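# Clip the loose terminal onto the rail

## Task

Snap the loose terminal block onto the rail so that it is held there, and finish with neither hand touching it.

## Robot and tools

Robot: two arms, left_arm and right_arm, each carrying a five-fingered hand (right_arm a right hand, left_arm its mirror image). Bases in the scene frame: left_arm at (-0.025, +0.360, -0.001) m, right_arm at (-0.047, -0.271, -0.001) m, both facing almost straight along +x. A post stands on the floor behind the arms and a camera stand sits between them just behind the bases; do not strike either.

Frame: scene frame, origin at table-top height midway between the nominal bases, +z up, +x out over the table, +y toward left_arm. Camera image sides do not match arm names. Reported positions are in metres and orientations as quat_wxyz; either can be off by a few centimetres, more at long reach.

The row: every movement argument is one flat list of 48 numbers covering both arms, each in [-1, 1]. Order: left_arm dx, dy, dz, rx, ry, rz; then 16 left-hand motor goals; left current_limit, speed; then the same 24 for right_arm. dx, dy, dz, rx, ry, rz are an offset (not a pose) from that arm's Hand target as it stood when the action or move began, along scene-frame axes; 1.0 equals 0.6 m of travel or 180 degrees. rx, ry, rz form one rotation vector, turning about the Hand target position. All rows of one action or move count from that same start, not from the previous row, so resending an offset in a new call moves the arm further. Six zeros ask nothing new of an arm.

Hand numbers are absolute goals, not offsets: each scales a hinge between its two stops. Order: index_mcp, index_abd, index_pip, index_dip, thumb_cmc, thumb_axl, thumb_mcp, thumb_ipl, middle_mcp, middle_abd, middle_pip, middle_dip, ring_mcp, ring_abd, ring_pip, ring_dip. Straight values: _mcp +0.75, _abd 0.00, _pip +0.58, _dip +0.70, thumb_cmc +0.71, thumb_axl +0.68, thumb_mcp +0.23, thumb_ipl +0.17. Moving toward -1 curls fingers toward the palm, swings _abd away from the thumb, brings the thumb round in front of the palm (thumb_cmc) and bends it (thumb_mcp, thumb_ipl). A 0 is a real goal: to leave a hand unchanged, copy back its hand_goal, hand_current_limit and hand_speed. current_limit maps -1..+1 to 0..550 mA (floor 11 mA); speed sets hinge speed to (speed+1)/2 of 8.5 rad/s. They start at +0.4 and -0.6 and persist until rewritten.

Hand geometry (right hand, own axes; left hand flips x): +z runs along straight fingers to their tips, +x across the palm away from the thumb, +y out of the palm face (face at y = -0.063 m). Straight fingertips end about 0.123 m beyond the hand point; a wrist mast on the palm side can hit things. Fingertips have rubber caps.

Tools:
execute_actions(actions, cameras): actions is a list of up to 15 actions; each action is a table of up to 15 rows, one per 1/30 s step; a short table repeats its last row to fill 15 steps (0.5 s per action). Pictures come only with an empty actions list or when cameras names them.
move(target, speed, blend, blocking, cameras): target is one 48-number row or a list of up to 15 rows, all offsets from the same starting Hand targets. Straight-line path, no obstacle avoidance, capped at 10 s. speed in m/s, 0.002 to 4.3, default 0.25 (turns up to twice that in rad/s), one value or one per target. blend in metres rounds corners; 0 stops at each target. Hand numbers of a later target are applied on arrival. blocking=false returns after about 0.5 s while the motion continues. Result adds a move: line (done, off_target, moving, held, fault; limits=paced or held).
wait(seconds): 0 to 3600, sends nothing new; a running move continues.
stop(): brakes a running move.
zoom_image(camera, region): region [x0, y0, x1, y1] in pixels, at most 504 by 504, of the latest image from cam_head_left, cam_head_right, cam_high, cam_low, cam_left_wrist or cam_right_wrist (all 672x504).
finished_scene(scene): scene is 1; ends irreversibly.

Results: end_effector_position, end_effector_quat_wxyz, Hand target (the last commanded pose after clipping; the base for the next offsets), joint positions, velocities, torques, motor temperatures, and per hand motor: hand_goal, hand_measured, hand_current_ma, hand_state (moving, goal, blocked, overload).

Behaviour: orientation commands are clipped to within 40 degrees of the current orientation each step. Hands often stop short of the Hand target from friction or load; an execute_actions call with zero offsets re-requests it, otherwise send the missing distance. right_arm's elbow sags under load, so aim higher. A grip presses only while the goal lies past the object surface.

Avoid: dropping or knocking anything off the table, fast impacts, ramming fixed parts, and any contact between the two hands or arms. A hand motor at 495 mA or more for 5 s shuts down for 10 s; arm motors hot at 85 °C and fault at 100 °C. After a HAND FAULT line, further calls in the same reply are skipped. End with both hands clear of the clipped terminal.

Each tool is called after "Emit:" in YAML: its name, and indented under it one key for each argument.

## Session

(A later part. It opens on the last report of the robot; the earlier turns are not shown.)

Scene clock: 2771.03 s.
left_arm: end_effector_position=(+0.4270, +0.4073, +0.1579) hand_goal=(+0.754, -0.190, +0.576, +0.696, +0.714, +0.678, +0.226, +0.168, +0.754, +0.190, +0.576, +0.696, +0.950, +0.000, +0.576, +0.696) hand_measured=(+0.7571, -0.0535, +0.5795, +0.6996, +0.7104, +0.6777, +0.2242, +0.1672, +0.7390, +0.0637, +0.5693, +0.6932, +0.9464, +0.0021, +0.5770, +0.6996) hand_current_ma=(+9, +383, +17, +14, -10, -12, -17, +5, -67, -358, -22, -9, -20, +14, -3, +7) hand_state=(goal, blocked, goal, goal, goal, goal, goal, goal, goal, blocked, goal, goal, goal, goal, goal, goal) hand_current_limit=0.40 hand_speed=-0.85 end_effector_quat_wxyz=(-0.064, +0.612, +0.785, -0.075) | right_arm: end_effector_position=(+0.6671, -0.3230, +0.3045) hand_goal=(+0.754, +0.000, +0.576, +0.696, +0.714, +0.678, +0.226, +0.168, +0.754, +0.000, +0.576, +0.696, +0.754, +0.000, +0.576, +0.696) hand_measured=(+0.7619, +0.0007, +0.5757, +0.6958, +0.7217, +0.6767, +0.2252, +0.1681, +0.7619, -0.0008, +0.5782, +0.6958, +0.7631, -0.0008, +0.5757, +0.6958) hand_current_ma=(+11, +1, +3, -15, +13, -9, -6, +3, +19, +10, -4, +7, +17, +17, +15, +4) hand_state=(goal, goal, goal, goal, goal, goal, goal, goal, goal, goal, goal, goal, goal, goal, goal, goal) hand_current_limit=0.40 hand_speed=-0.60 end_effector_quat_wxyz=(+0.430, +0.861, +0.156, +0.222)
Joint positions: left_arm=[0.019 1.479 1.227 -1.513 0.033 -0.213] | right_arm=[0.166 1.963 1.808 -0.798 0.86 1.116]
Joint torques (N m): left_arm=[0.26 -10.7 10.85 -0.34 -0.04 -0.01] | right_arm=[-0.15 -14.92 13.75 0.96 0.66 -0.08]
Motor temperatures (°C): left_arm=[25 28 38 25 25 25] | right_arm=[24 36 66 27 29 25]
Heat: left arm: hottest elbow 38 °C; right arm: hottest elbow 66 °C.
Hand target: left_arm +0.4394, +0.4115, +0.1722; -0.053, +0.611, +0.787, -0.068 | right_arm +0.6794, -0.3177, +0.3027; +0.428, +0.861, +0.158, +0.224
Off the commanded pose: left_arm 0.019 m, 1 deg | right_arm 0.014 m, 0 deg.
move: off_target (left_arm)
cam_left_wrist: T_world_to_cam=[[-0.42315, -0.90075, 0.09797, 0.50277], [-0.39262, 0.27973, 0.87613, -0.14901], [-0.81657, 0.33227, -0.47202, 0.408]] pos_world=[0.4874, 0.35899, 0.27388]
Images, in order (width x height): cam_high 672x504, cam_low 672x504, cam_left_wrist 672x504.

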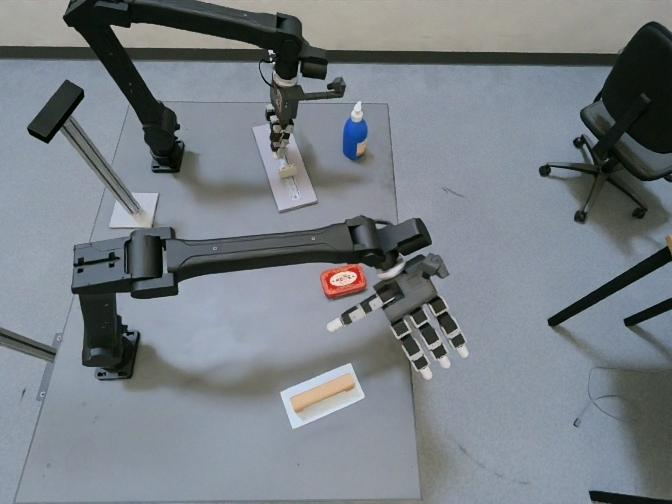

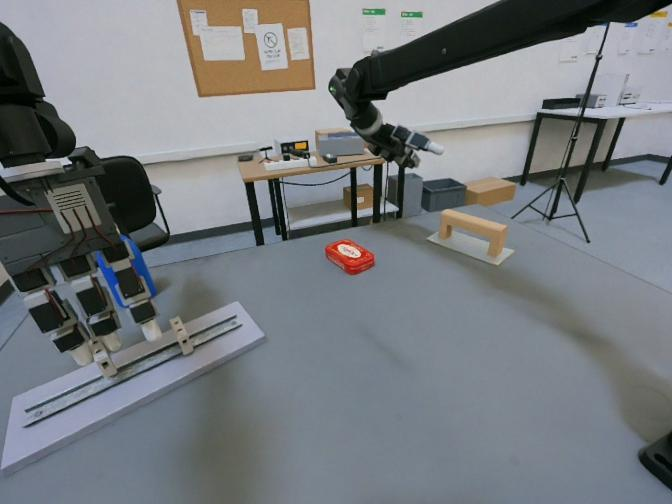

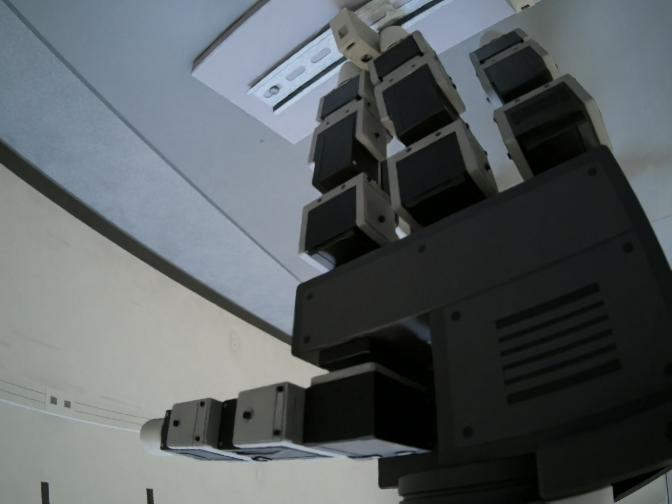

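Emit:
zoom_image:
  camera: "cam_left_wrist"
  region: [320, 0, 390, 75]

Scaled by 6.720 from the camera's image (finer frame: 960x720).

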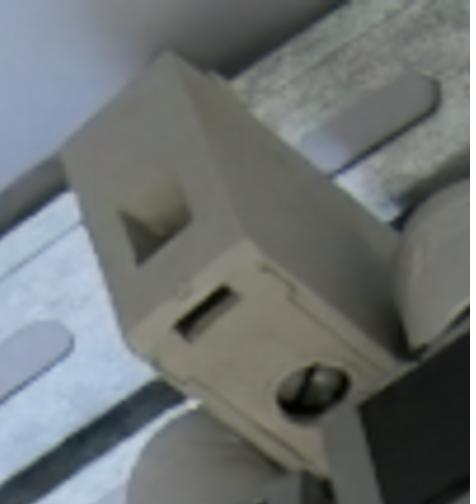

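Emit:
zoom_image:
  camera: "cam_left_wrist"
  region: [240, 0, 350, 125]

Emit:
zoom_image:
  camera: "cam_left_wrist"
  region: [350, 0, 470, 80]

Scaled by 4.032 from the camera's image (finer frame: 960x720).

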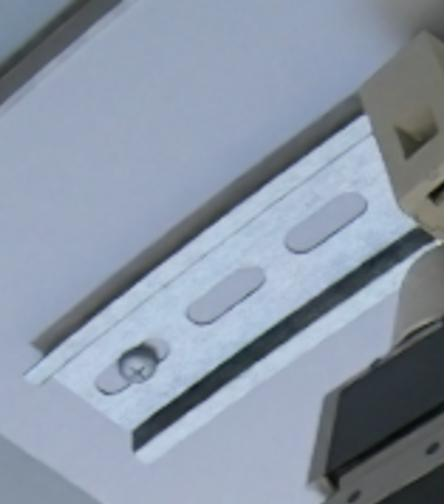

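Scaled by 4.200 from the camera's image (finer frame: 960x720).

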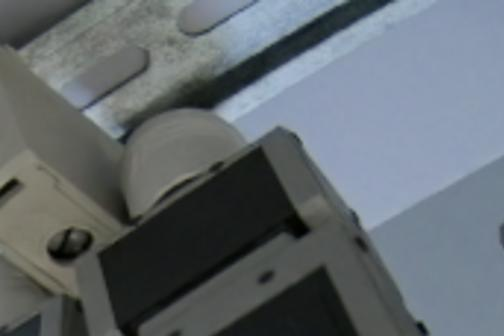

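Emit:
move:
  target: [-0.0118,0.001,-0.055,-0.0063,0.0242,0,0.754,-0.19,0.576,0.696,0.714,0.678,0.226,0.168,0.754,0.19,0.576,0.696,0.95,0,0.576,0.696,0.4,-0.85,0,0,0,0,0,0,0.754,0,0.576,0.696,0.714,0.678,0.226,0.168,0.754,0,0.576,0.696,0.754,0,0.576,0.696,0.4,-0.6]
  speed: 0.04
  cameras: ["cam_left_wrist","cam_low","cam_high"]

Emit:
zoom_image:
  camera: "cam_left_wrist"
  region: [320, 0, 390, 75]

Emit:
zoom_image:
  camera: "cam_low"
  region: [80, 330, 160, 410]

Scene clock: 2889.70 s.
left_arm: end_effector_position=(+0.4280, +0.4070, +0.1381) hand_goal=(+0.754, -0.190, +0.576, +0.696, +0.714, +0.678, +0.226, +0.168, +0.754, +0.190, +0.576, +0.696, +0.950, +0.000, +0.576, +0.696) hand_measured=(+0.7571, -0.0535, +0.5795, +0.6996, +0.7117, +0.6777, +0.2232, +0.1681, +0.7402, +0.0651, +0.5693, +0.6932, +0.9464, +0.0021, +0.5782, +0.6983) hand_current_ma=(+8, +377, +11, +20, -15, -7, -10, +6, -64, -359, -24, -18, -18, +20, -1, +5) hand_state=(goal, blocked, goal, goal, goal, goal, goal, goal, goal, blocked, goal, goal, goal, goal, goal, goal) hand_current_limit=0.40 hand_speed=-0.85 end_effector_quat_wxyz=(-0.076, +0.611, +0.782, -0.095) | right_arm: end_effector_position=(+0.6671, -0.3230, +0.3045) hand_goal=(+0.754, +0.000, +0.576, +0.696, +0.714, +0.678, +0.226, +0.168, +0.754, +0.000, +0.576, +0.696, +0.754, +0.000, +0.576, +0.696) hand_measured=(+0.7619, -0.0008, +0.5770, +0.6958, +0.7217, +0.6777, +0.2252, +0.1672, +0.7631, +0.0007, +0.5770, +0.6958, +0.7619, +0.0007, +0.5757, +0.6971) hand_current_ma=(+6, -10, -3, -4, +14, +0, -5, +9, +15, +2, -7, +7, +14, +1, +5, +7) hand_state=(goal, goal, goal, goal, goal, goal, goal, goal, goal, goal, goal, goal, goal, goal, goal, goal) hand_current_limit=0.40 hand_speed=-0.60 end_effector_quat_wxyz=(+0.430, +0.861, +0.156, +0.222)
Joint positions: left_arm=[0.025 1.524 1.227 -1.513 0.046 -0.202] | right_arm=[0.166 1.963 1.808 -0.798 0.86 1.116]
Joint torques (N m): left_arm=[0.62 -10.29 9.03 -0.49 0.04 0] | right_arm=[-0.09 -14.39 13.71 1.14 0.71 -0.11]
Motor temperatures (°C): left_arm=[25 28 45 25 24 25] | right_arm=[24 36 67 27 29 25]
Heat: left arm: hottest elbow 45 °C; right arm: hottest elbow 67 °C.
Hand target: left_arm +0.4323, +0.4121, +0.1393; -0.077, +0.609, +0.783, -0.099 | right_arm +0.6794, -0.3177, +0.3027; +0.428, +0.861, +0.158, +0.224
Off the commanded pose: left_arm 0.007 m, 1 deg | right_arm 0.014 m, 0 deg.
move: done
cam_left_wrist: T_world_to_cam=[[-0.41985, -0.89805, 0.13128, 0.4977], [-0.35352, 0.29504, 0.88768, -0.15571], [-0.83591, 0.32628, -0.44135, 0.40614]] pos_world=[0.49341, 0.36039, 0.25213]
Images, in order (width x height): cam_high 672x504, cam_low 672x504, cam_left_wrist 672x504.

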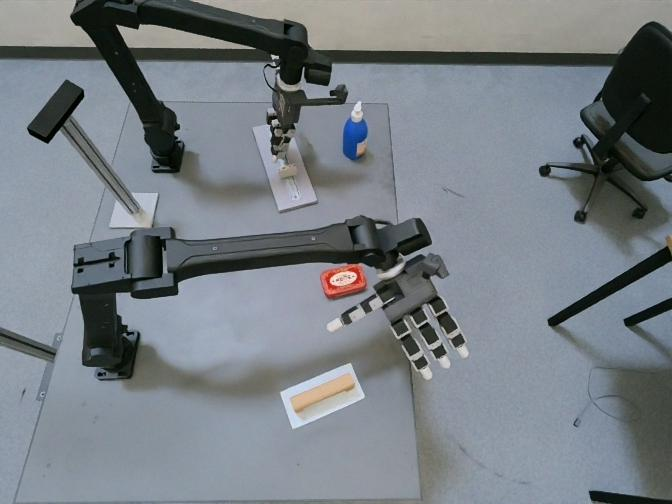

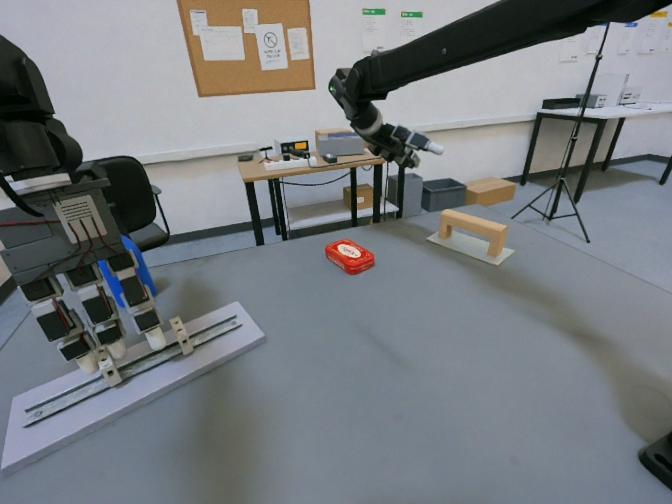

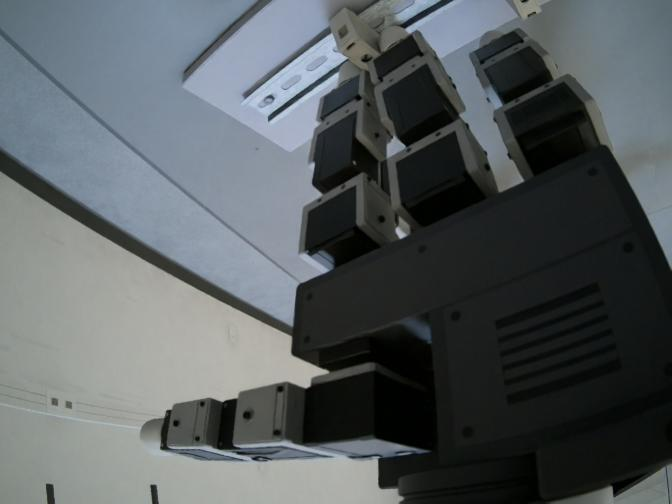

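Scaled by 6.720 from the camera's image (finer frame: 960x720).

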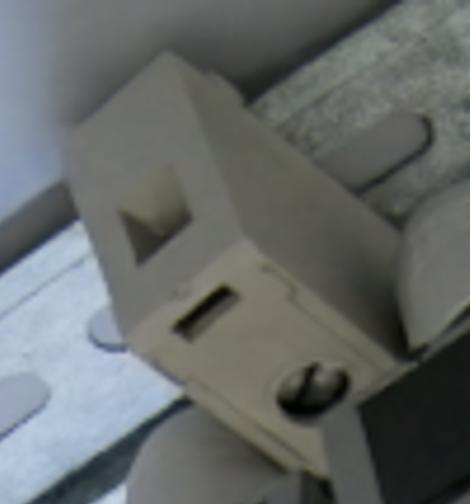

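Scaled by 6.300.

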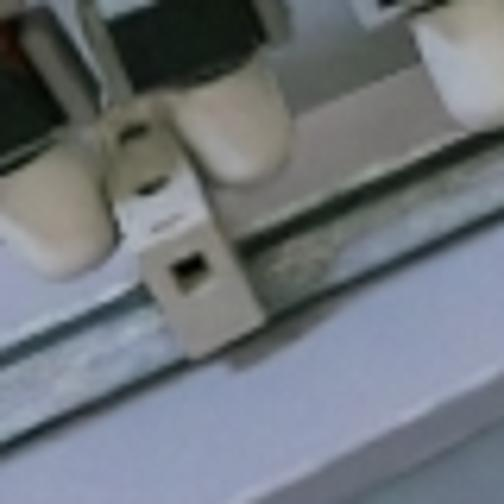

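Emit:
move:
  target: [0.006,-0.040,0.028,0,0,-0.05,0.754,-0.19,0.576,0.696,0.714,0.678,0.226,0.168,0.754,0.19,0.576,0.696,0.95,0,0.576,0.696,0.4,-0.85,0,0,0,0,0,0,0.754,0,0.576,0.696,0.714,0.678,0.226,0.168,0.754,0,0.576,0.696,0.754,0,0.576,0.696,0.4,-0.6]
  speed: 0.05
  cameras: ["cam_left_wrist","cam_low","cam_high"]

Emit:
zoom_image:
  camera: "cam_left_wrist"
  region: [320, 0, 390, 75]

Emit:
zoom_image:
  camera: "cam_low"
  region: [80, 330, 160, 410]

Scene clock: 2925.53 s.
left_arm: end_effector_position=(+0.4229, +0.3940, +0.1398) hand_goal=(+0.754, -0.190, +0.576, +0.696, +0.714, +0.678, +0.226, +0.168, +0.754, +0.190, +0.576, +0.696, +0.950, +0.000, +0.576, +0.696) hand_measured=(+0.7571, -0.0535, +0.5808, +0.6996, +0.7117, +0.6777, +0.2232, +0.1672, +0.7402, +0.0637, +0.5693, +0.6932, +0.9464, +0.0036, +0.5770, +0.6996) hand_current_ma=(+5, +384, +9, +18, -10, -10, -9, +3, -64, -359, -26, -13, -23, +20, -4, +6) hand_state=(goal, blocked, goal, goal, goal, goal, goal, goal, goal, blocked, goal, goal, goal, goal, goal, goal) hand_current_limit=0.40 hand_speed=-0.85 end_effector_quat_wxyz=(-0.094, +0.658, +0.740, -0.104) | right_arm: end_effector_position=(+0.6671, -0.3230, +0.3045) hand_goal=(+0.754, +0.000, +0.576, +0.696, +0.714, +0.678, +0.226, +0.168, +0.754, +0.000, +0.576, +0.696, +0.754, +0.000, +0.576, +0.696) hand_measured=(+0.7607, +0.0007, +0.5770, +0.6958, +0.7217, +0.6767, +0.2252, +0.1672, +0.7619, -0.0008, +0.5757, +0.6958, +0.7619, +0.0007, +0.5757, +0.6958) hand_current_ma=(+2, -2, +1, -14, +17, -3, +9, +15, +14, -4, +0, +2, +18, +2, +8, +1) hand_state=(goal, goal, goal, goal, goal, goal, goal, goal, goal, goal, goal, goal, goal, goal, goal, goal) hand_current_limit=0.40 hand_speed=-0.60 end_effector_quat_wxyz=(+0.430, +0.861, +0.156, +0.222)
Joint positions: left_arm=[0.008 1.524 1.233 -1.56 0.026 -0.093] | right_arm=[0.166 1.963 1.808 -0.798 0.86 1.116]
Joint torques (N m): left_arm=[-1.49 -11.58 10.55 -0.55 -0.26 -0.02] | right_arm=[0.09 -14.39 13.76 1.01 0.71 -0.08]
Motor temperatures (°C): left_arm=[25 28 43 25 24 25] | right_arm=[24 36 67 27 29 25]
Heat: left arm: hottest elbow 43 °C; right arm: hottest elbow 67 °C.
Hand target: left_arm +0.4358, +0.3881, +0.1560; -0.085, +0.668, +0.733, -0.093 | right_arm +0.6794, -0.3177, +0.3027; +0.428, +0.861, +0.158, +0.224
Off the commanded pose: left_arm 0.022 m, 2 deg | right_arm 0.014 m, 0 deg.
move: off_target (left_arm)
cam_left_wrist: T_world_to_cam=[[-0.5255, -0.83618, 0.15698, 0.50032], [-0.27994, 0.34418, 0.8962, -0.20689], [-0.80342, 0.42701, -0.41494, 0.34969]] pos_world=[0.48595, 0.34024, 0.25197]
Images, in order (width x height): cam_high 672x504, cam_low 672x504, cam_left_wrist 672x504.

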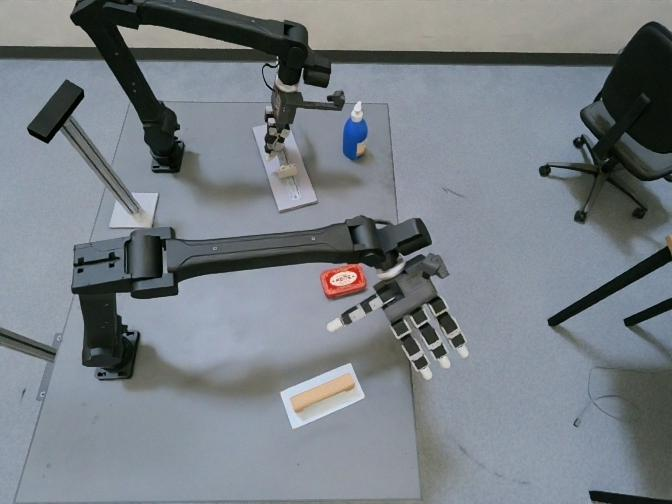

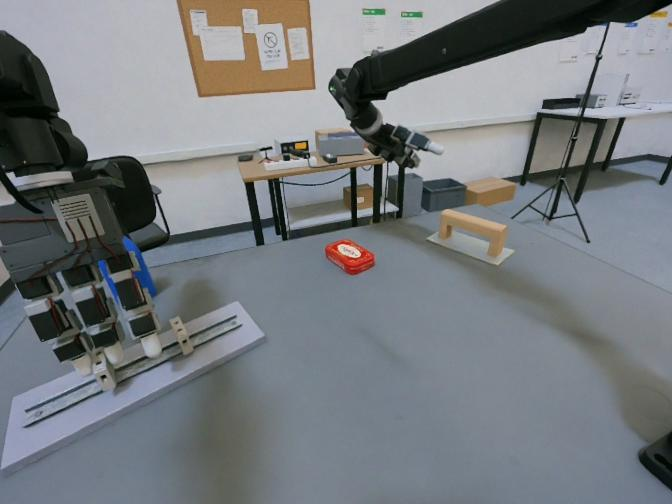

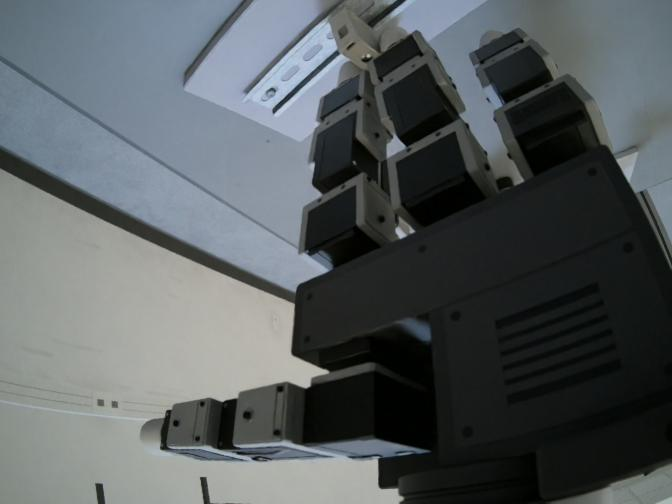

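Scaled by 6.720 from the camera's image (finer frame: 960x720).

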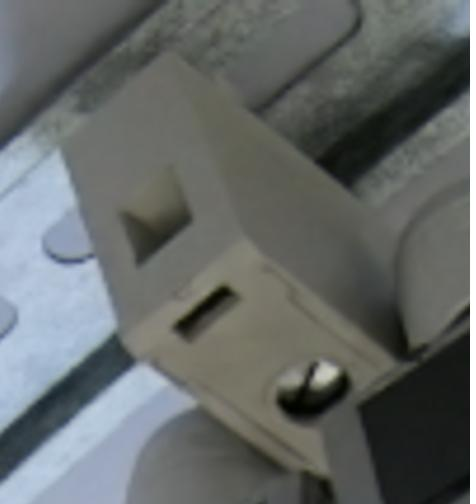

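Scaled by 6.300.

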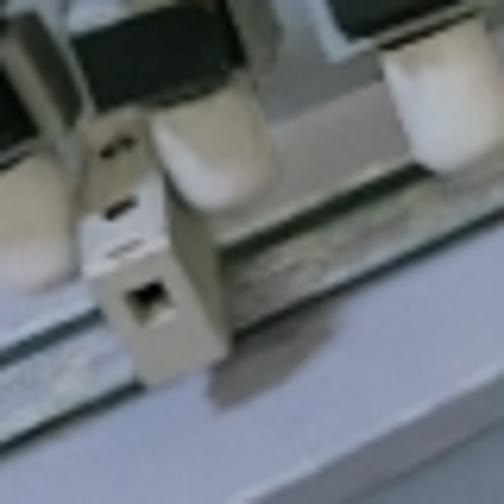

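Emit:
move:
  target: [0.0105,-0.002,0.003,0,0,-0.012,0.754,-0.19,0.576,0.696,0.714,0.678,0.226,0.168,0.754,0.19,0.576,0.696,0.95,0,0.576,0.696,0.4,-0.85,0,0,0,0,0,0,0.754,0,0.576,0.696,0.714,0.678,0.226,0.168,0.754,0,0.576,0.696,0.754,0,0.576,0.696,0.4,-0.6]
  speed: 0.05
  cameras: ["cam_left_wrist","cam_low"]

Emit:
zoom_image:
  camera: "cam_low"
  region: [80, 330, 160, 410]

Scene clock: 2946.23 s.
left_arm: end_effector_position=(+0.4291, +0.3927, +0.1470) hand_goal=(+0.754, -0.190, +0.576, +0.696, +0.714, +0.678, +0.226, +0.168, +0.754, +0.190, +0.576, +0.696, +0.950, +0.000, +0.576, +0.696) hand_measured=(+0.7571, -0.0535, +0.5808, +0.6996, +0.7117, +0.6767, +0.2232, +0.1681, +0.7402, +0.0651, +0.5693, +0.6932, +0.9464, +0.0036, +0.5770, +0.6983) hand_current_ma=(+4, +383, +21, +17, -15, -12, -10, +8, -68, -361, -22, -15, -19, +11, -4, +2) hand_state=(goal, blocked, goal, goal, goal, goal, goal, goal, goal, blocked, goal, goal, goal, goal, goal, goal) hand_current_limit=0.40 hand_speed=-0.85 end_effector_quat_wxyz=(-0.091, +0.673, +0.727, -0.099) | right_arm: end_effector_position=(+0.6671, -0.3230, +0.3045) hand_goal=(+0.754, +0.000, +0.576, +0.696, +0.714, +0.678, +0.226, +0.168, +0.754, +0.000, +0.576, +0.696, +0.754, +0.000, +0.576, +0.696) hand_measured=(+0.7619, +0.0007, +0.5770, +0.6958, +0.7217, +0.6777, +0.2262, +0.1681, +0.7619, +0.0007, +0.5757, +0.6958, +0.7619, -0.0008, +0.5770, +0.6958) hand_current_ma=(+3, -7, -7, -9, +21, -8, +1, -4, +14, -6, +0, -4, +16, -9, +7, +3) hand_state=(goal, goal, goal, goal, goal, goal, goal, goal, goal, goal, goal, goal, goal, goal, goal, goal) hand_current_limit=0.40 hand_speed=-0.60 end_effector_quat_wxyz=(+0.430, +0.861, +0.156, +0.222)
Joint positions: left_arm=[0.008 1.524 1.252 -1.567 0.016 -0.056] | right_arm=[0.166 1.963 1.808 -0.798 0.86 1.116]
Joint torques (N m): left_arm=[-1.55 -10.7 10.59 -0.51 -0.27 -0.02] | right_arm=[0.44 -14.62 13.9 0.98 0.7 -0.1]
Motor temperatures (°C): left_arm=[25 29 44 25 24 25] | right_arm=[24 36 67 27 29 25]
Heat: left arm: hottest elbow 44 °C; right arm: hottest elbow 67 °C.
Hand target: left_arm +0.4422, +0.3869, +0.1579; -0.086, +0.682, +0.721, -0.091 | right_arm +0.6794, -0.3177, +0.3027; +0.428, +0.861, +0.158, +0.224
Off the commanded pose: left_arm 0.018 m, 2 deg | right_arm 0.014 m, 0 deg.
move: off_target (left_arm)
cam_left_wrist: T_world_to_cam=[[-0.55898, -0.81539, 0.15061, 0.50853], [-0.27791, 0.35536, 0.89246, -0.21585], [-0.78122, 0.45701, -0.42524, 0.33843]] pos_world=[0.48866, 0.33669, 0.25996]
Images, in order (width x height): cam_low 672x504, cam_left_wrist 672x504.

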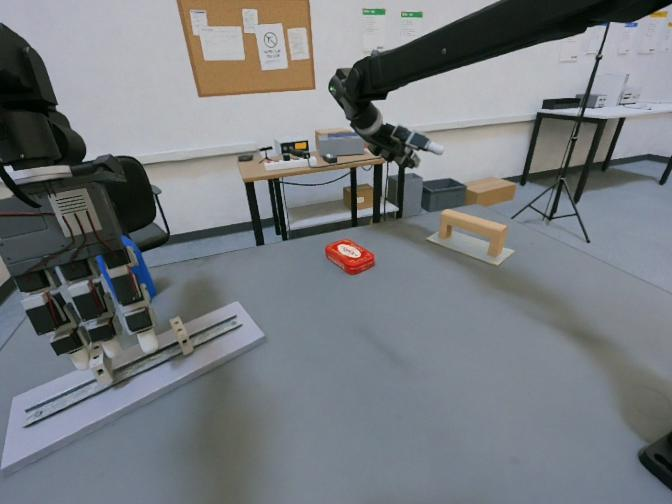

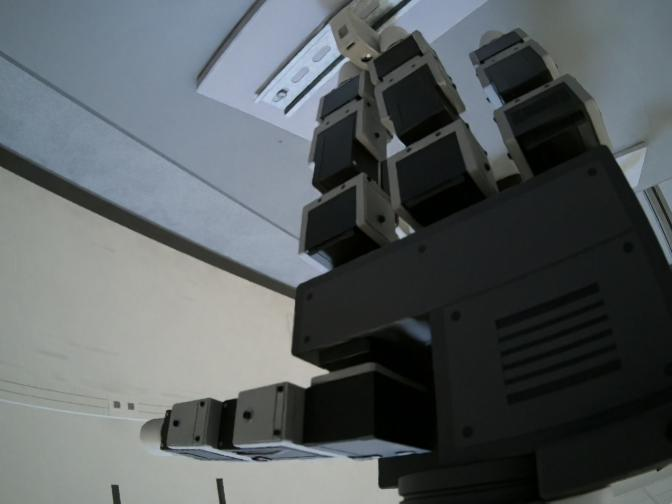

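Scaled by 6.300.

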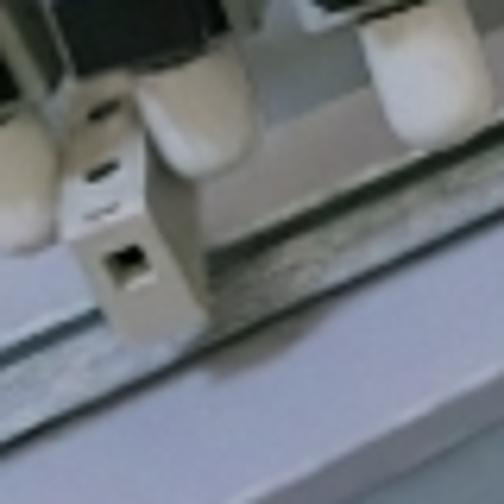

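Emit:
move:
  target: [-0.016,0,-0.044,0,0,0,0.754,-0.19,0.576,0.696,0.714,0.678,0.226,0.168,0.754,0.19,0.576,0.696,0.95,0,0.576,0.696,0.4,-0.85,0,0,0,0,0,0,0.754,0,0.576,0.696,0.714,0.678,0.226,0.168,0.754,0,0.576,0.696,0.754,0,0.576,0.696,0.4,-0.6]
  speed: 0.04
  cameras: ["cam_left_wrist","cam_low","cam_high"]

Emit:
zoom_image:
  camera: "cam_low"
  region: [80, 330, 160, 410]

Emit:
zoom_image:
  camera: "cam_left_wrist"
  region: [320, 0, 390, 75]

Emit:
zoom_image:
  camera: "cam_high"
  region: [262, 136, 302, 182]

Scene clock: 2963.90 s.
left_arm: end_effector_position=(+0.4311, +0.3927, +0.1366) hand_goal=(+0.754, -0.190, +0.576, +0.696, +0.714, +0.678, +0.226, +0.168, +0.754, +0.190, +0.576, +0.696, +0.950, +0.000, +0.576, +0.696) hand_measured=(+0.7571, -0.0535, +0.5808, +0.6996, +0.7117, +0.6767, +0.2232, +0.1681, +0.7402, +0.0637, +0.5693, +0.6945, +0.9452, +0.0036, +0.5770, +0.6983) hand_current_ma=(+7, +384, +14, +18, -10, -8, -13, +11, -68, -361, -23, -17, -21, +19, -5, +1) hand_state=(goal, blocked, goal, goal, goal, goal, goal, goal, goal, blocked, goal, goal, goal, goal, goal, goal) hand_current_limit=0.40 hand_speed=-0.85 end_effector_quat_wxyz=(-0.084, +0.674, +0.728, -0.092) | right_arm: end_effector_position=(+0.6671, -0.3230, +0.3045) hand_goal=(+0.754, +0.000, +0.576, +0.696, +0.714, +0.678, +0.226, +0.168, +0.754, +0.000, +0.576, +0.696, +0.754, +0.000, +0.576, +0.696) hand_measured=(+0.7607, +0.0007, +0.5770, +0.6958, +0.7217, +0.6767, +0.2252, +0.1681, +0.7619, +0.0021, +0.5770, +0.6958, +0.7619, +0.0007, +0.5770, +0.6958) hand_current_ma=(+8, -9, -6, -7, +11, -13, +3, +13, +21, -5, -4, +0, +29, +0, +9, +2) hand_state=(goal, goal, goal, goal, goal, goal, goal, goal, goal, goal, goal, goal, goal, goal, goal, goal) hand_current_limit=0.40 hand_speed=-0.60 end_effector_quat_wxyz=(+0.430, +0.861, +0.156, +0.222)
Joint positions: left_arm=[0.008 1.524 1.223 -1.519 0.016 -0.055] | right_arm=[0.166 1.963 1.808 -0.798 0.86 1.116]
Joint torques (N m): left_arm=[-1.55 -10.87 6.98 0.36 -0.27 0] | right_arm=[0.15 -14.8 13.76 1.05 0.68 -0.11]
Motor temperatures (°C): left_arm=[25 29 42 25 24 25] | right_arm=[24 36 67 27 29 25]
Heat: left arm: hottest elbow 42 °C; right arm: hottest elbow 67 °C.
Hand target: left_arm +0.4325, +0.3869, +0.1315; -0.086, +0.682, +0.721, -0.091 | right_arm +0.6794, -0.3177, +0.3027; +0.428, +0.861, +0.158, +0.224
Off the commanded pose: left_arm 0.008 m, 1 deg | right_arm 0.014 m, 0 deg.
move: done
cam_left_wrist: T_world_to_cam=[[-0.56281, -0.81478, 0.13924, 0.5142], [-0.29481, 0.35523, 0.88707, -0.19792], [-0.77223, 0.4582, -0.44014, 0.33321]] pos_world=[0.48836, 0.33659, 0.25063]
Images, in order (width x height): cam_high 672x504, cam_low 672x504, cam_left_wrist 672x504.

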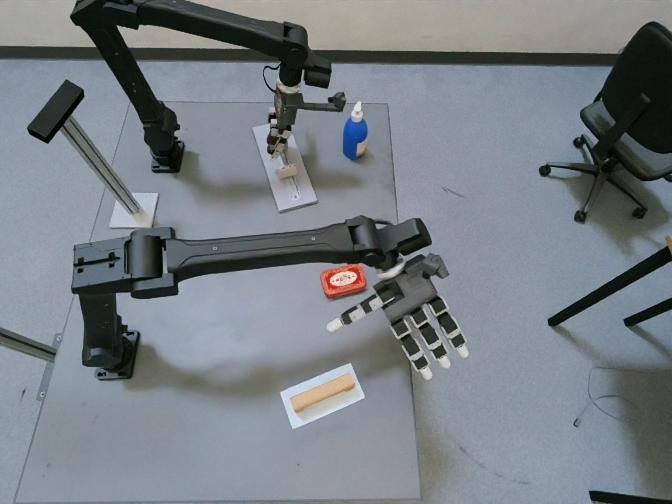

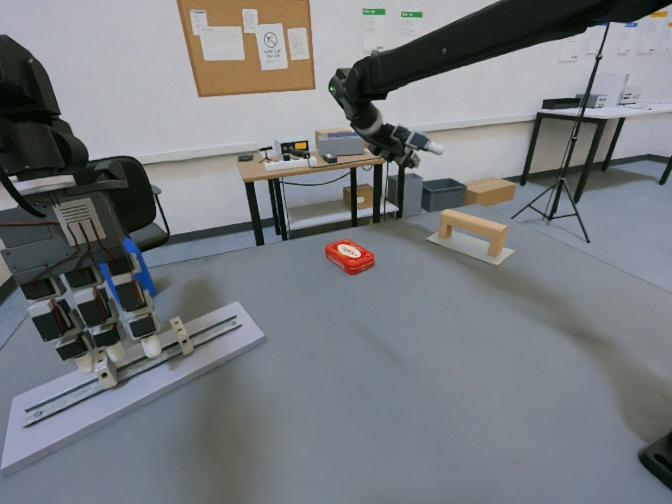

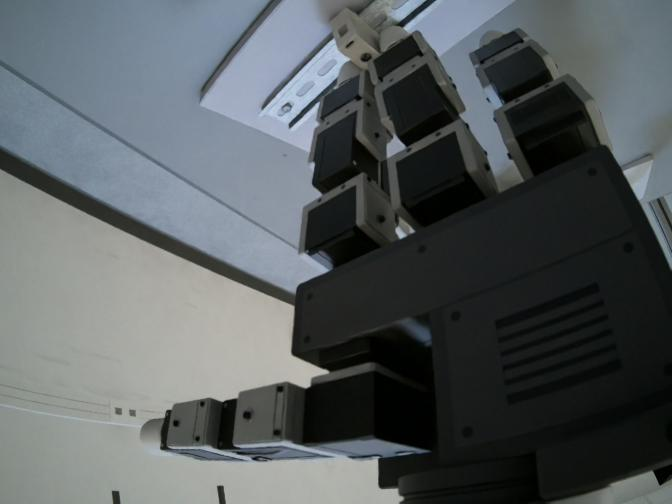

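Scaled by 6.300.

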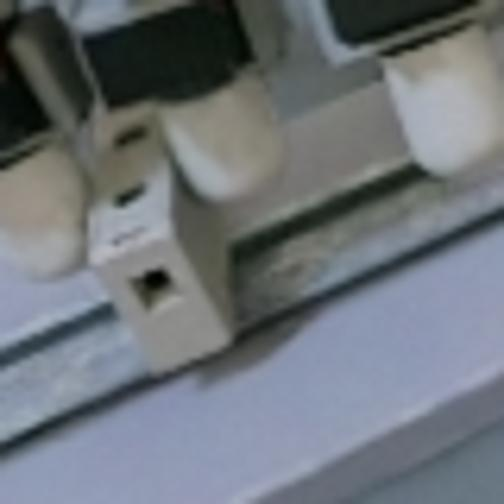

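Scaled by 6.720 from the camera's image (finer frame: 960x720).

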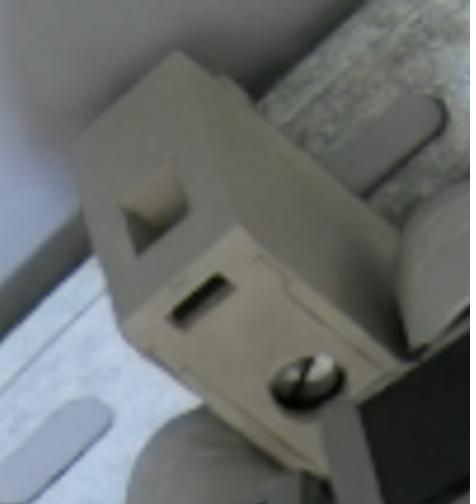

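Scaled by 10.957.

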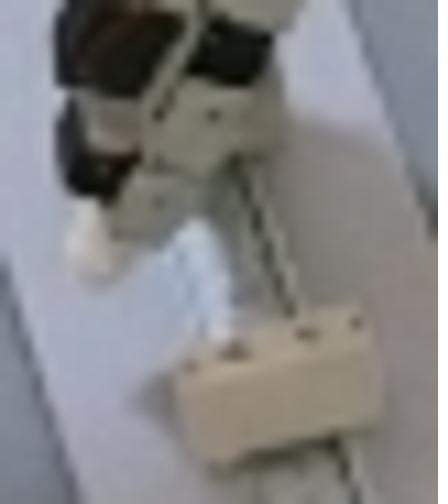

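Emit:
zoom_image:
  camera: "cam_low"
  region: [95, 365, 135, 405]

Emit:
zoom_image:
  camera: "cam_low"
  region: [170, 325, 210, 365]

Scaled by 12.600.

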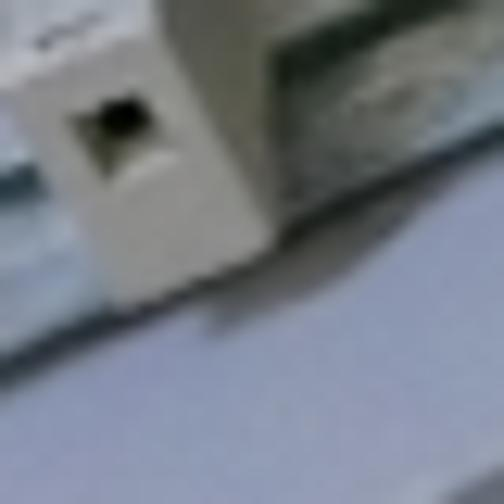

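Scaled by 12.600.

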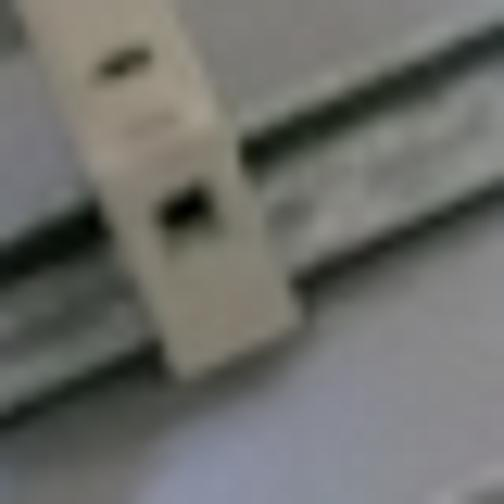

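Emit:
move:
  target: [-0.004,0,-0.018,0,0,0,0.754,-0.19,0.576,0.696,0.714,0.678,0.226,0.168,0.754,0.19,0.576,0.696,0.95,0,0.576,0.696,0.4,-0.85,0,0,0,0,0,0,0.754,0,0.576,0.696,0.714,0.678,0.226,0.168,0.754,0,0.576,0.696,0.754,0,0.576,0.696,0.4,-0.6]
  speed: 0.04
  cameras: ["cam_left_wrist","cam_low","cam_high"]

Emit:
zoom_image:
  camera: "cam_low"
  region: [95, 365, 135, 405]

Emit:
zoom_image:
  camera: "cam_left_wrist"
  region: [320, 0, 390, 75]

Scene clock: 2993.77 s.
left_arm: end_effector_position=(+0.4338, +0.3931, +0.1347) hand_goal=(+0.754, -0.190, +0.576, +0.696, +0.714, +0.678, +0.226, +0.168, +0.754, +0.190, +0.576, +0.696, +0.950, +0.000, +0.576, +0.696) hand_measured=(+0.7631, -0.0535, +0.5834, +0.7009, +0.7117, +0.6777, +0.2232, +0.1672, +0.7438, +0.0666, +0.5731, +0.6971, +0.9452, +0.0036, +0.5770, +0.6983) hand_current_ma=(+31, +387, +28, +20, -11, -10, -9, +8, -48, -349, -10, -1, -20, +15, -5, +2) hand_state=(goal, blocked, goal, goal, goal, goal, goal, goal, goal, blocked, goal, goal, goal, goal, goal, goal) hand_current_limit=0.40 hand_speed=-0.85 end_effector_quat_wxyz=(-0.079, +0.675, +0.728, -0.086) | right_arm: end_effector_position=(+0.6671, -0.3230, +0.3045) hand_goal=(+0.754, +0.000, +0.576, +0.696, +0.714, +0.678, +0.226, +0.168, +0.754, +0.000, +0.576, +0.696, +0.754, +0.000, +0.576, +0.696) hand_measured=(+0.7619, +0.0007, +0.5770, +0.6971, +0.7217, +0.6767, +0.2262, +0.1672, +0.7619, +0.0007, +0.5770, +0.6971, +0.7619, -0.0008, +0.5770, +0.6958) hand_current_ma=(+3, -13, +1, -6, +20, -5, -7, +12, +31, +5, +3, +0, +16, -5, +5, +2) hand_state=(goal, goal, goal, goal, goal, goal, goal, goal, goal, goal, goal, goal, goal, goal, goal, goal) hand_current_limit=0.40 hand_speed=-0.60 end_effector_quat_wxyz=(+0.430, +0.861, +0.156, +0.222)
Joint positions: left_arm=[0.008 1.523 1.215 -1.496 0.013 -0.055] | right_arm=[0.166 1.963 1.808 -0.798 0.86 1.116]
Joint torques (N m): left_arm=[-1.67 -10.4 5.63 0.59 -0.18 0] | right_arm=[-0.03 -14.62 13.75 0.94 0.71 -0.08]
Motor temperatures (°C): left_arm=[25 29 40 25 24 25] | right_arm=[24 36 67 27 29 25]
Heat: left arm: hottest elbow 40 °C; right arm: hottest elbow 67 °C.
Hand target: left_arm +0.4300, +0.3869, +0.1206; -0.086, +0.682, +0.721, -0.091 | right_arm +0.6794, -0.3177, +0.3027; +0.428, +0.861, +0.158, +0.224
Off the commanded pose: left_arm 0.016 m, 2 deg | right_arm 0.014 m, 0 deg.
move: off_target (left_arm)
cam_left_wrist: T_world_to_cam=[[-0.56531, -0.81482, 0.12842, 0.51888], [-0.3084, 0.35317, 0.88326, -0.18841], [-0.76506, 0.45971, -0.45094, 0.33205]] pos_world=[0.48926, 0.33669, 0.24952]
Images, in order (width x height): cam_high 672x504, cam_low 672x504, cam_left_wrist 672x504.

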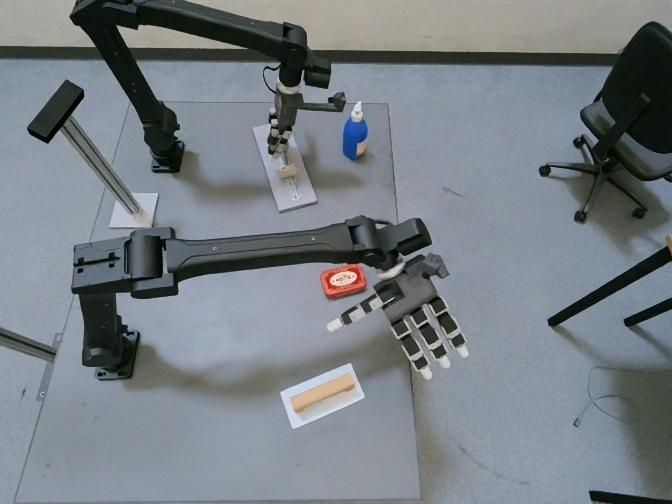

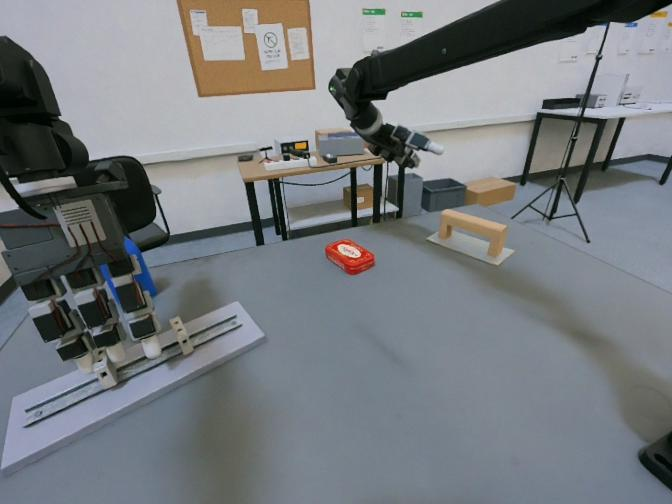

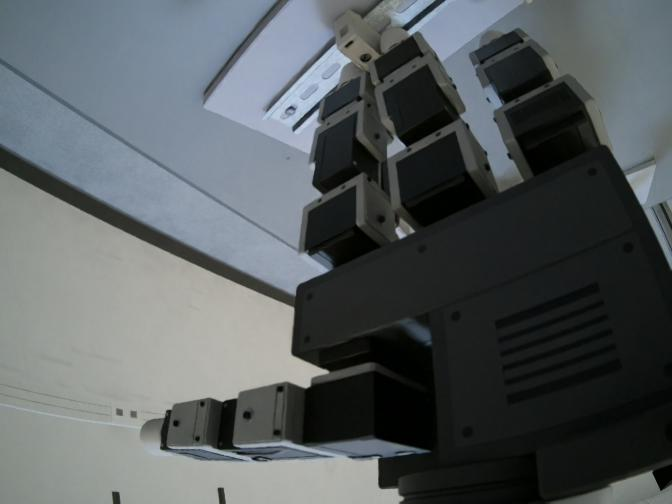

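Scaled by 12.600.

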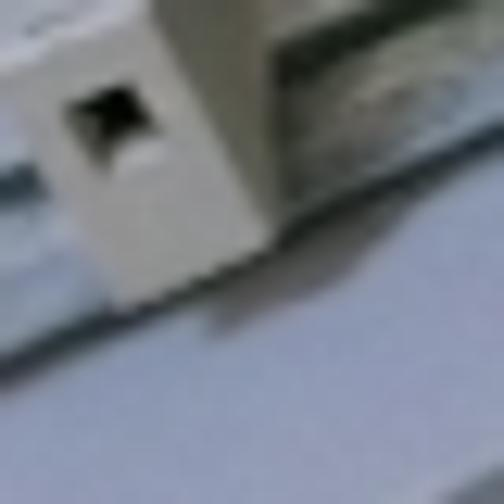

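Scaled by 6.720 from the camera's image (finer frame: 960x720).

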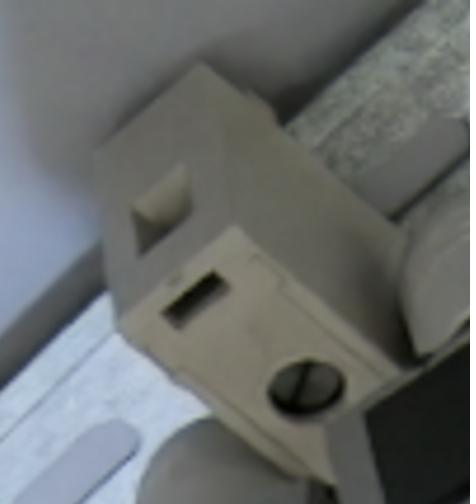

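Emit:
zoom_image:
  camera: "cam_left_wrist"
  region: [345, 0, 395, 45]

Scaled by 10.080 from the camera's image (finer frame: 960x720).

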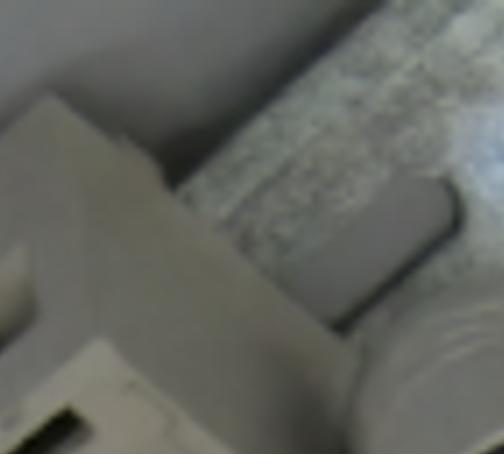

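Emit:
move:
  target: [0.0155,0,0.0585,0,0,0,0.754,-0.19,0.576,0.696,0.714,0.678,0.226,0.168,0.754,0.19,0.576,0.696,0.95,0,0.576,0.696,0.4,-0.85,0,0,0,0,0,0,0.754,0,0.576,0.696,0.714,0.678,0.226,0.168,0.754,0,0.576,0.696,0.754,0,0.576,0.696,0.4,-0.6]
  speed: 0.04
  cameras: ["cam_left_wrist","cam_low"]

Emit:
zoom_image:
  camera: "cam_low"
  region: [80, 330, 160, 410]

Emit:
zoom_image:
  camera: "cam_left_wrist"
  region: [320, 0, 390, 75]

Scene clock: 3013.60 s.
left_arm: end_effector_position=(+0.4294, +0.3927, +0.1396) hand_goal=(+0.754, -0.190, +0.576, +0.696, +0.714, +0.678, +0.226, +0.168, +0.754, +0.190, +0.576, +0.696, +0.950, +0.000, +0.576, +0.696) hand_measured=(+0.7390, -0.0535, +0.5680, +0.6945, +0.7104, +0.6767, +0.2232, +0.1672, +0.7209, +0.0651, +0.5577, +0.6869, +0.9452, +0.0036, +0.5770, +0.6983) hand_current_ma=(-65, +386, -28, +2, -10, -13, -15, +10, -147, -350, -70, -42, -22, +15, -6, +7) hand_state=(goal, blocked, goal, goal, goal, goal, goal, goal, blocked, blocked, goal, goal, goal, goal, goal, goal) hand_current_limit=0.40 hand_speed=-0.85 end_effector_quat_wxyz=(-0.089, +0.676, +0.726, -0.096) | right_arm: end_effector_position=(+0.6671, -0.3230, +0.3045) hand_goal=(+0.754, +0.000, +0.576, +0.696, +0.714, +0.678, +0.226, +0.168, +0.754, +0.000, +0.576, +0.696, +0.754, +0.000, +0.576, +0.696) hand_measured=(+0.7619, +0.0007, +0.5770, +0.6958, +0.7217, +0.6767, +0.2262, +0.1672, +0.7619, -0.0008, +0.5757, +0.6971, +0.7607, -0.0008, +0.5770, +0.6958) hand_current_ma=(+10, +2, -4, -5, +29, -13, +6, +5, +17, +1, +2, +0, +18, -8, +1, +10) hand_state=(goal, goal, goal, goal, goal, goal, goal, goal, goal, goal, goal, goal, goal, goal, goal, goal) hand_current_limit=0.40 hand_speed=-0.60 end_effector_quat_wxyz=(+0.430, +0.861, +0.156, +0.222)
Joint positions: left_arm=[0.008 1.526 1.234 -1.541 0.013 -0.05] | right_arm=[0.166 1.963 1.808 -0.798 0.86 1.116]
Joint torques (N m): left_arm=[-1.67 -10.93 11.08 -1.21 -0.17 -0.04] | right_arm=[-0.21 -14.68 13.89 0.92 0.68 -0.09]
Motor temperatures (°C): left_arm=[25 28 39 25 24 25] | right_arm=[24 36 67 27 29 25]
Heat: left arm: hottest elbow 39 °C; right arm: hottest elbow 67 °C.
Hand target: left_arm +0.4394, +0.3869, +0.1556; -0.086, +0.682, +0.721, -0.091 | right_arm +0.6794, -0.3177, +0.3027; +0.428, +0.861, +0.158, +0.224
Off the commanded pose: left_arm 0.020 m, 1 deg | right_arm 0.014 m, 0 deg.
move: off_target (left_arm)
cam_left_wrist: T_world_to_cam=[[-0.565, -0.81209, 0.1459, 0.51177], [-0.28151, 0.35596, 0.89109, -0.20764], [-0.77558, 0.46239, -0.42973, 0.33158]] pos_world=[0.48786, 0.33619, 0.25285]
Images, in order (width x height): cam_low 672x504, cam_left_wrist 672x504.

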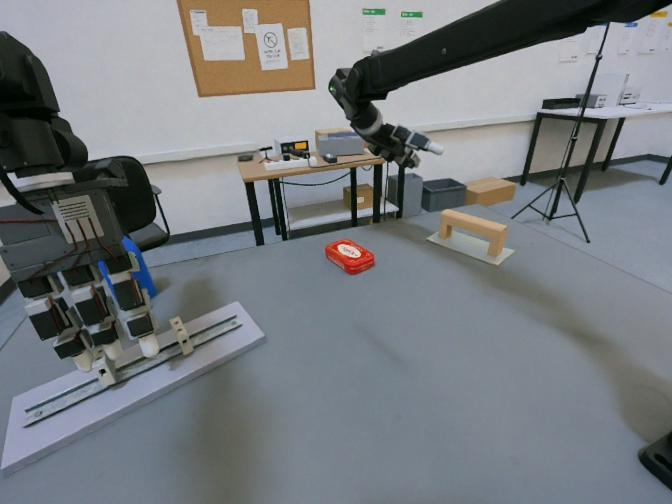

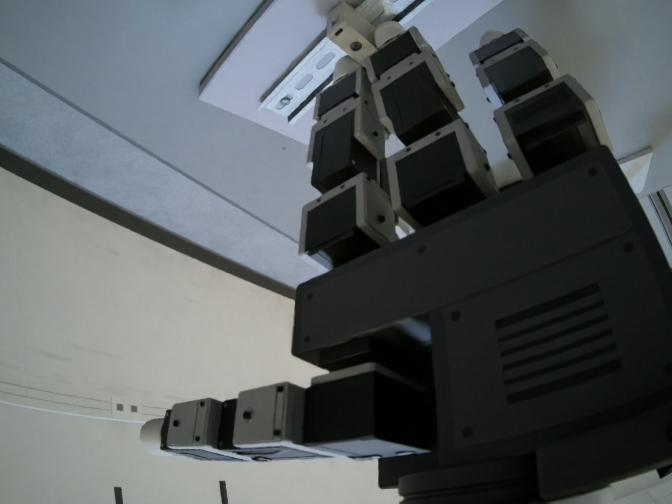

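Scaled by 6.300.

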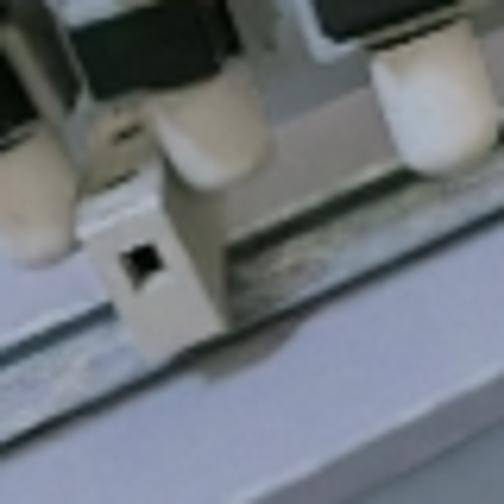

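Scaled by 6.720 from the camera's image (finer frame: 960x720).

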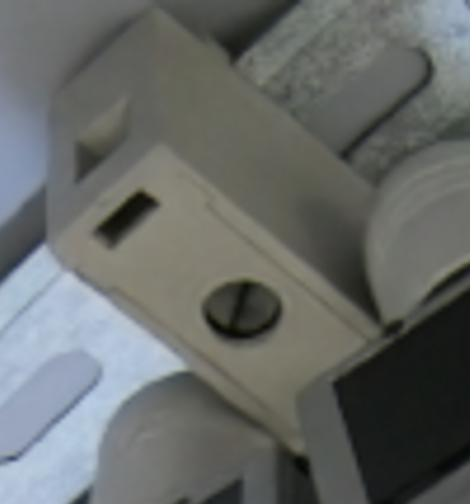

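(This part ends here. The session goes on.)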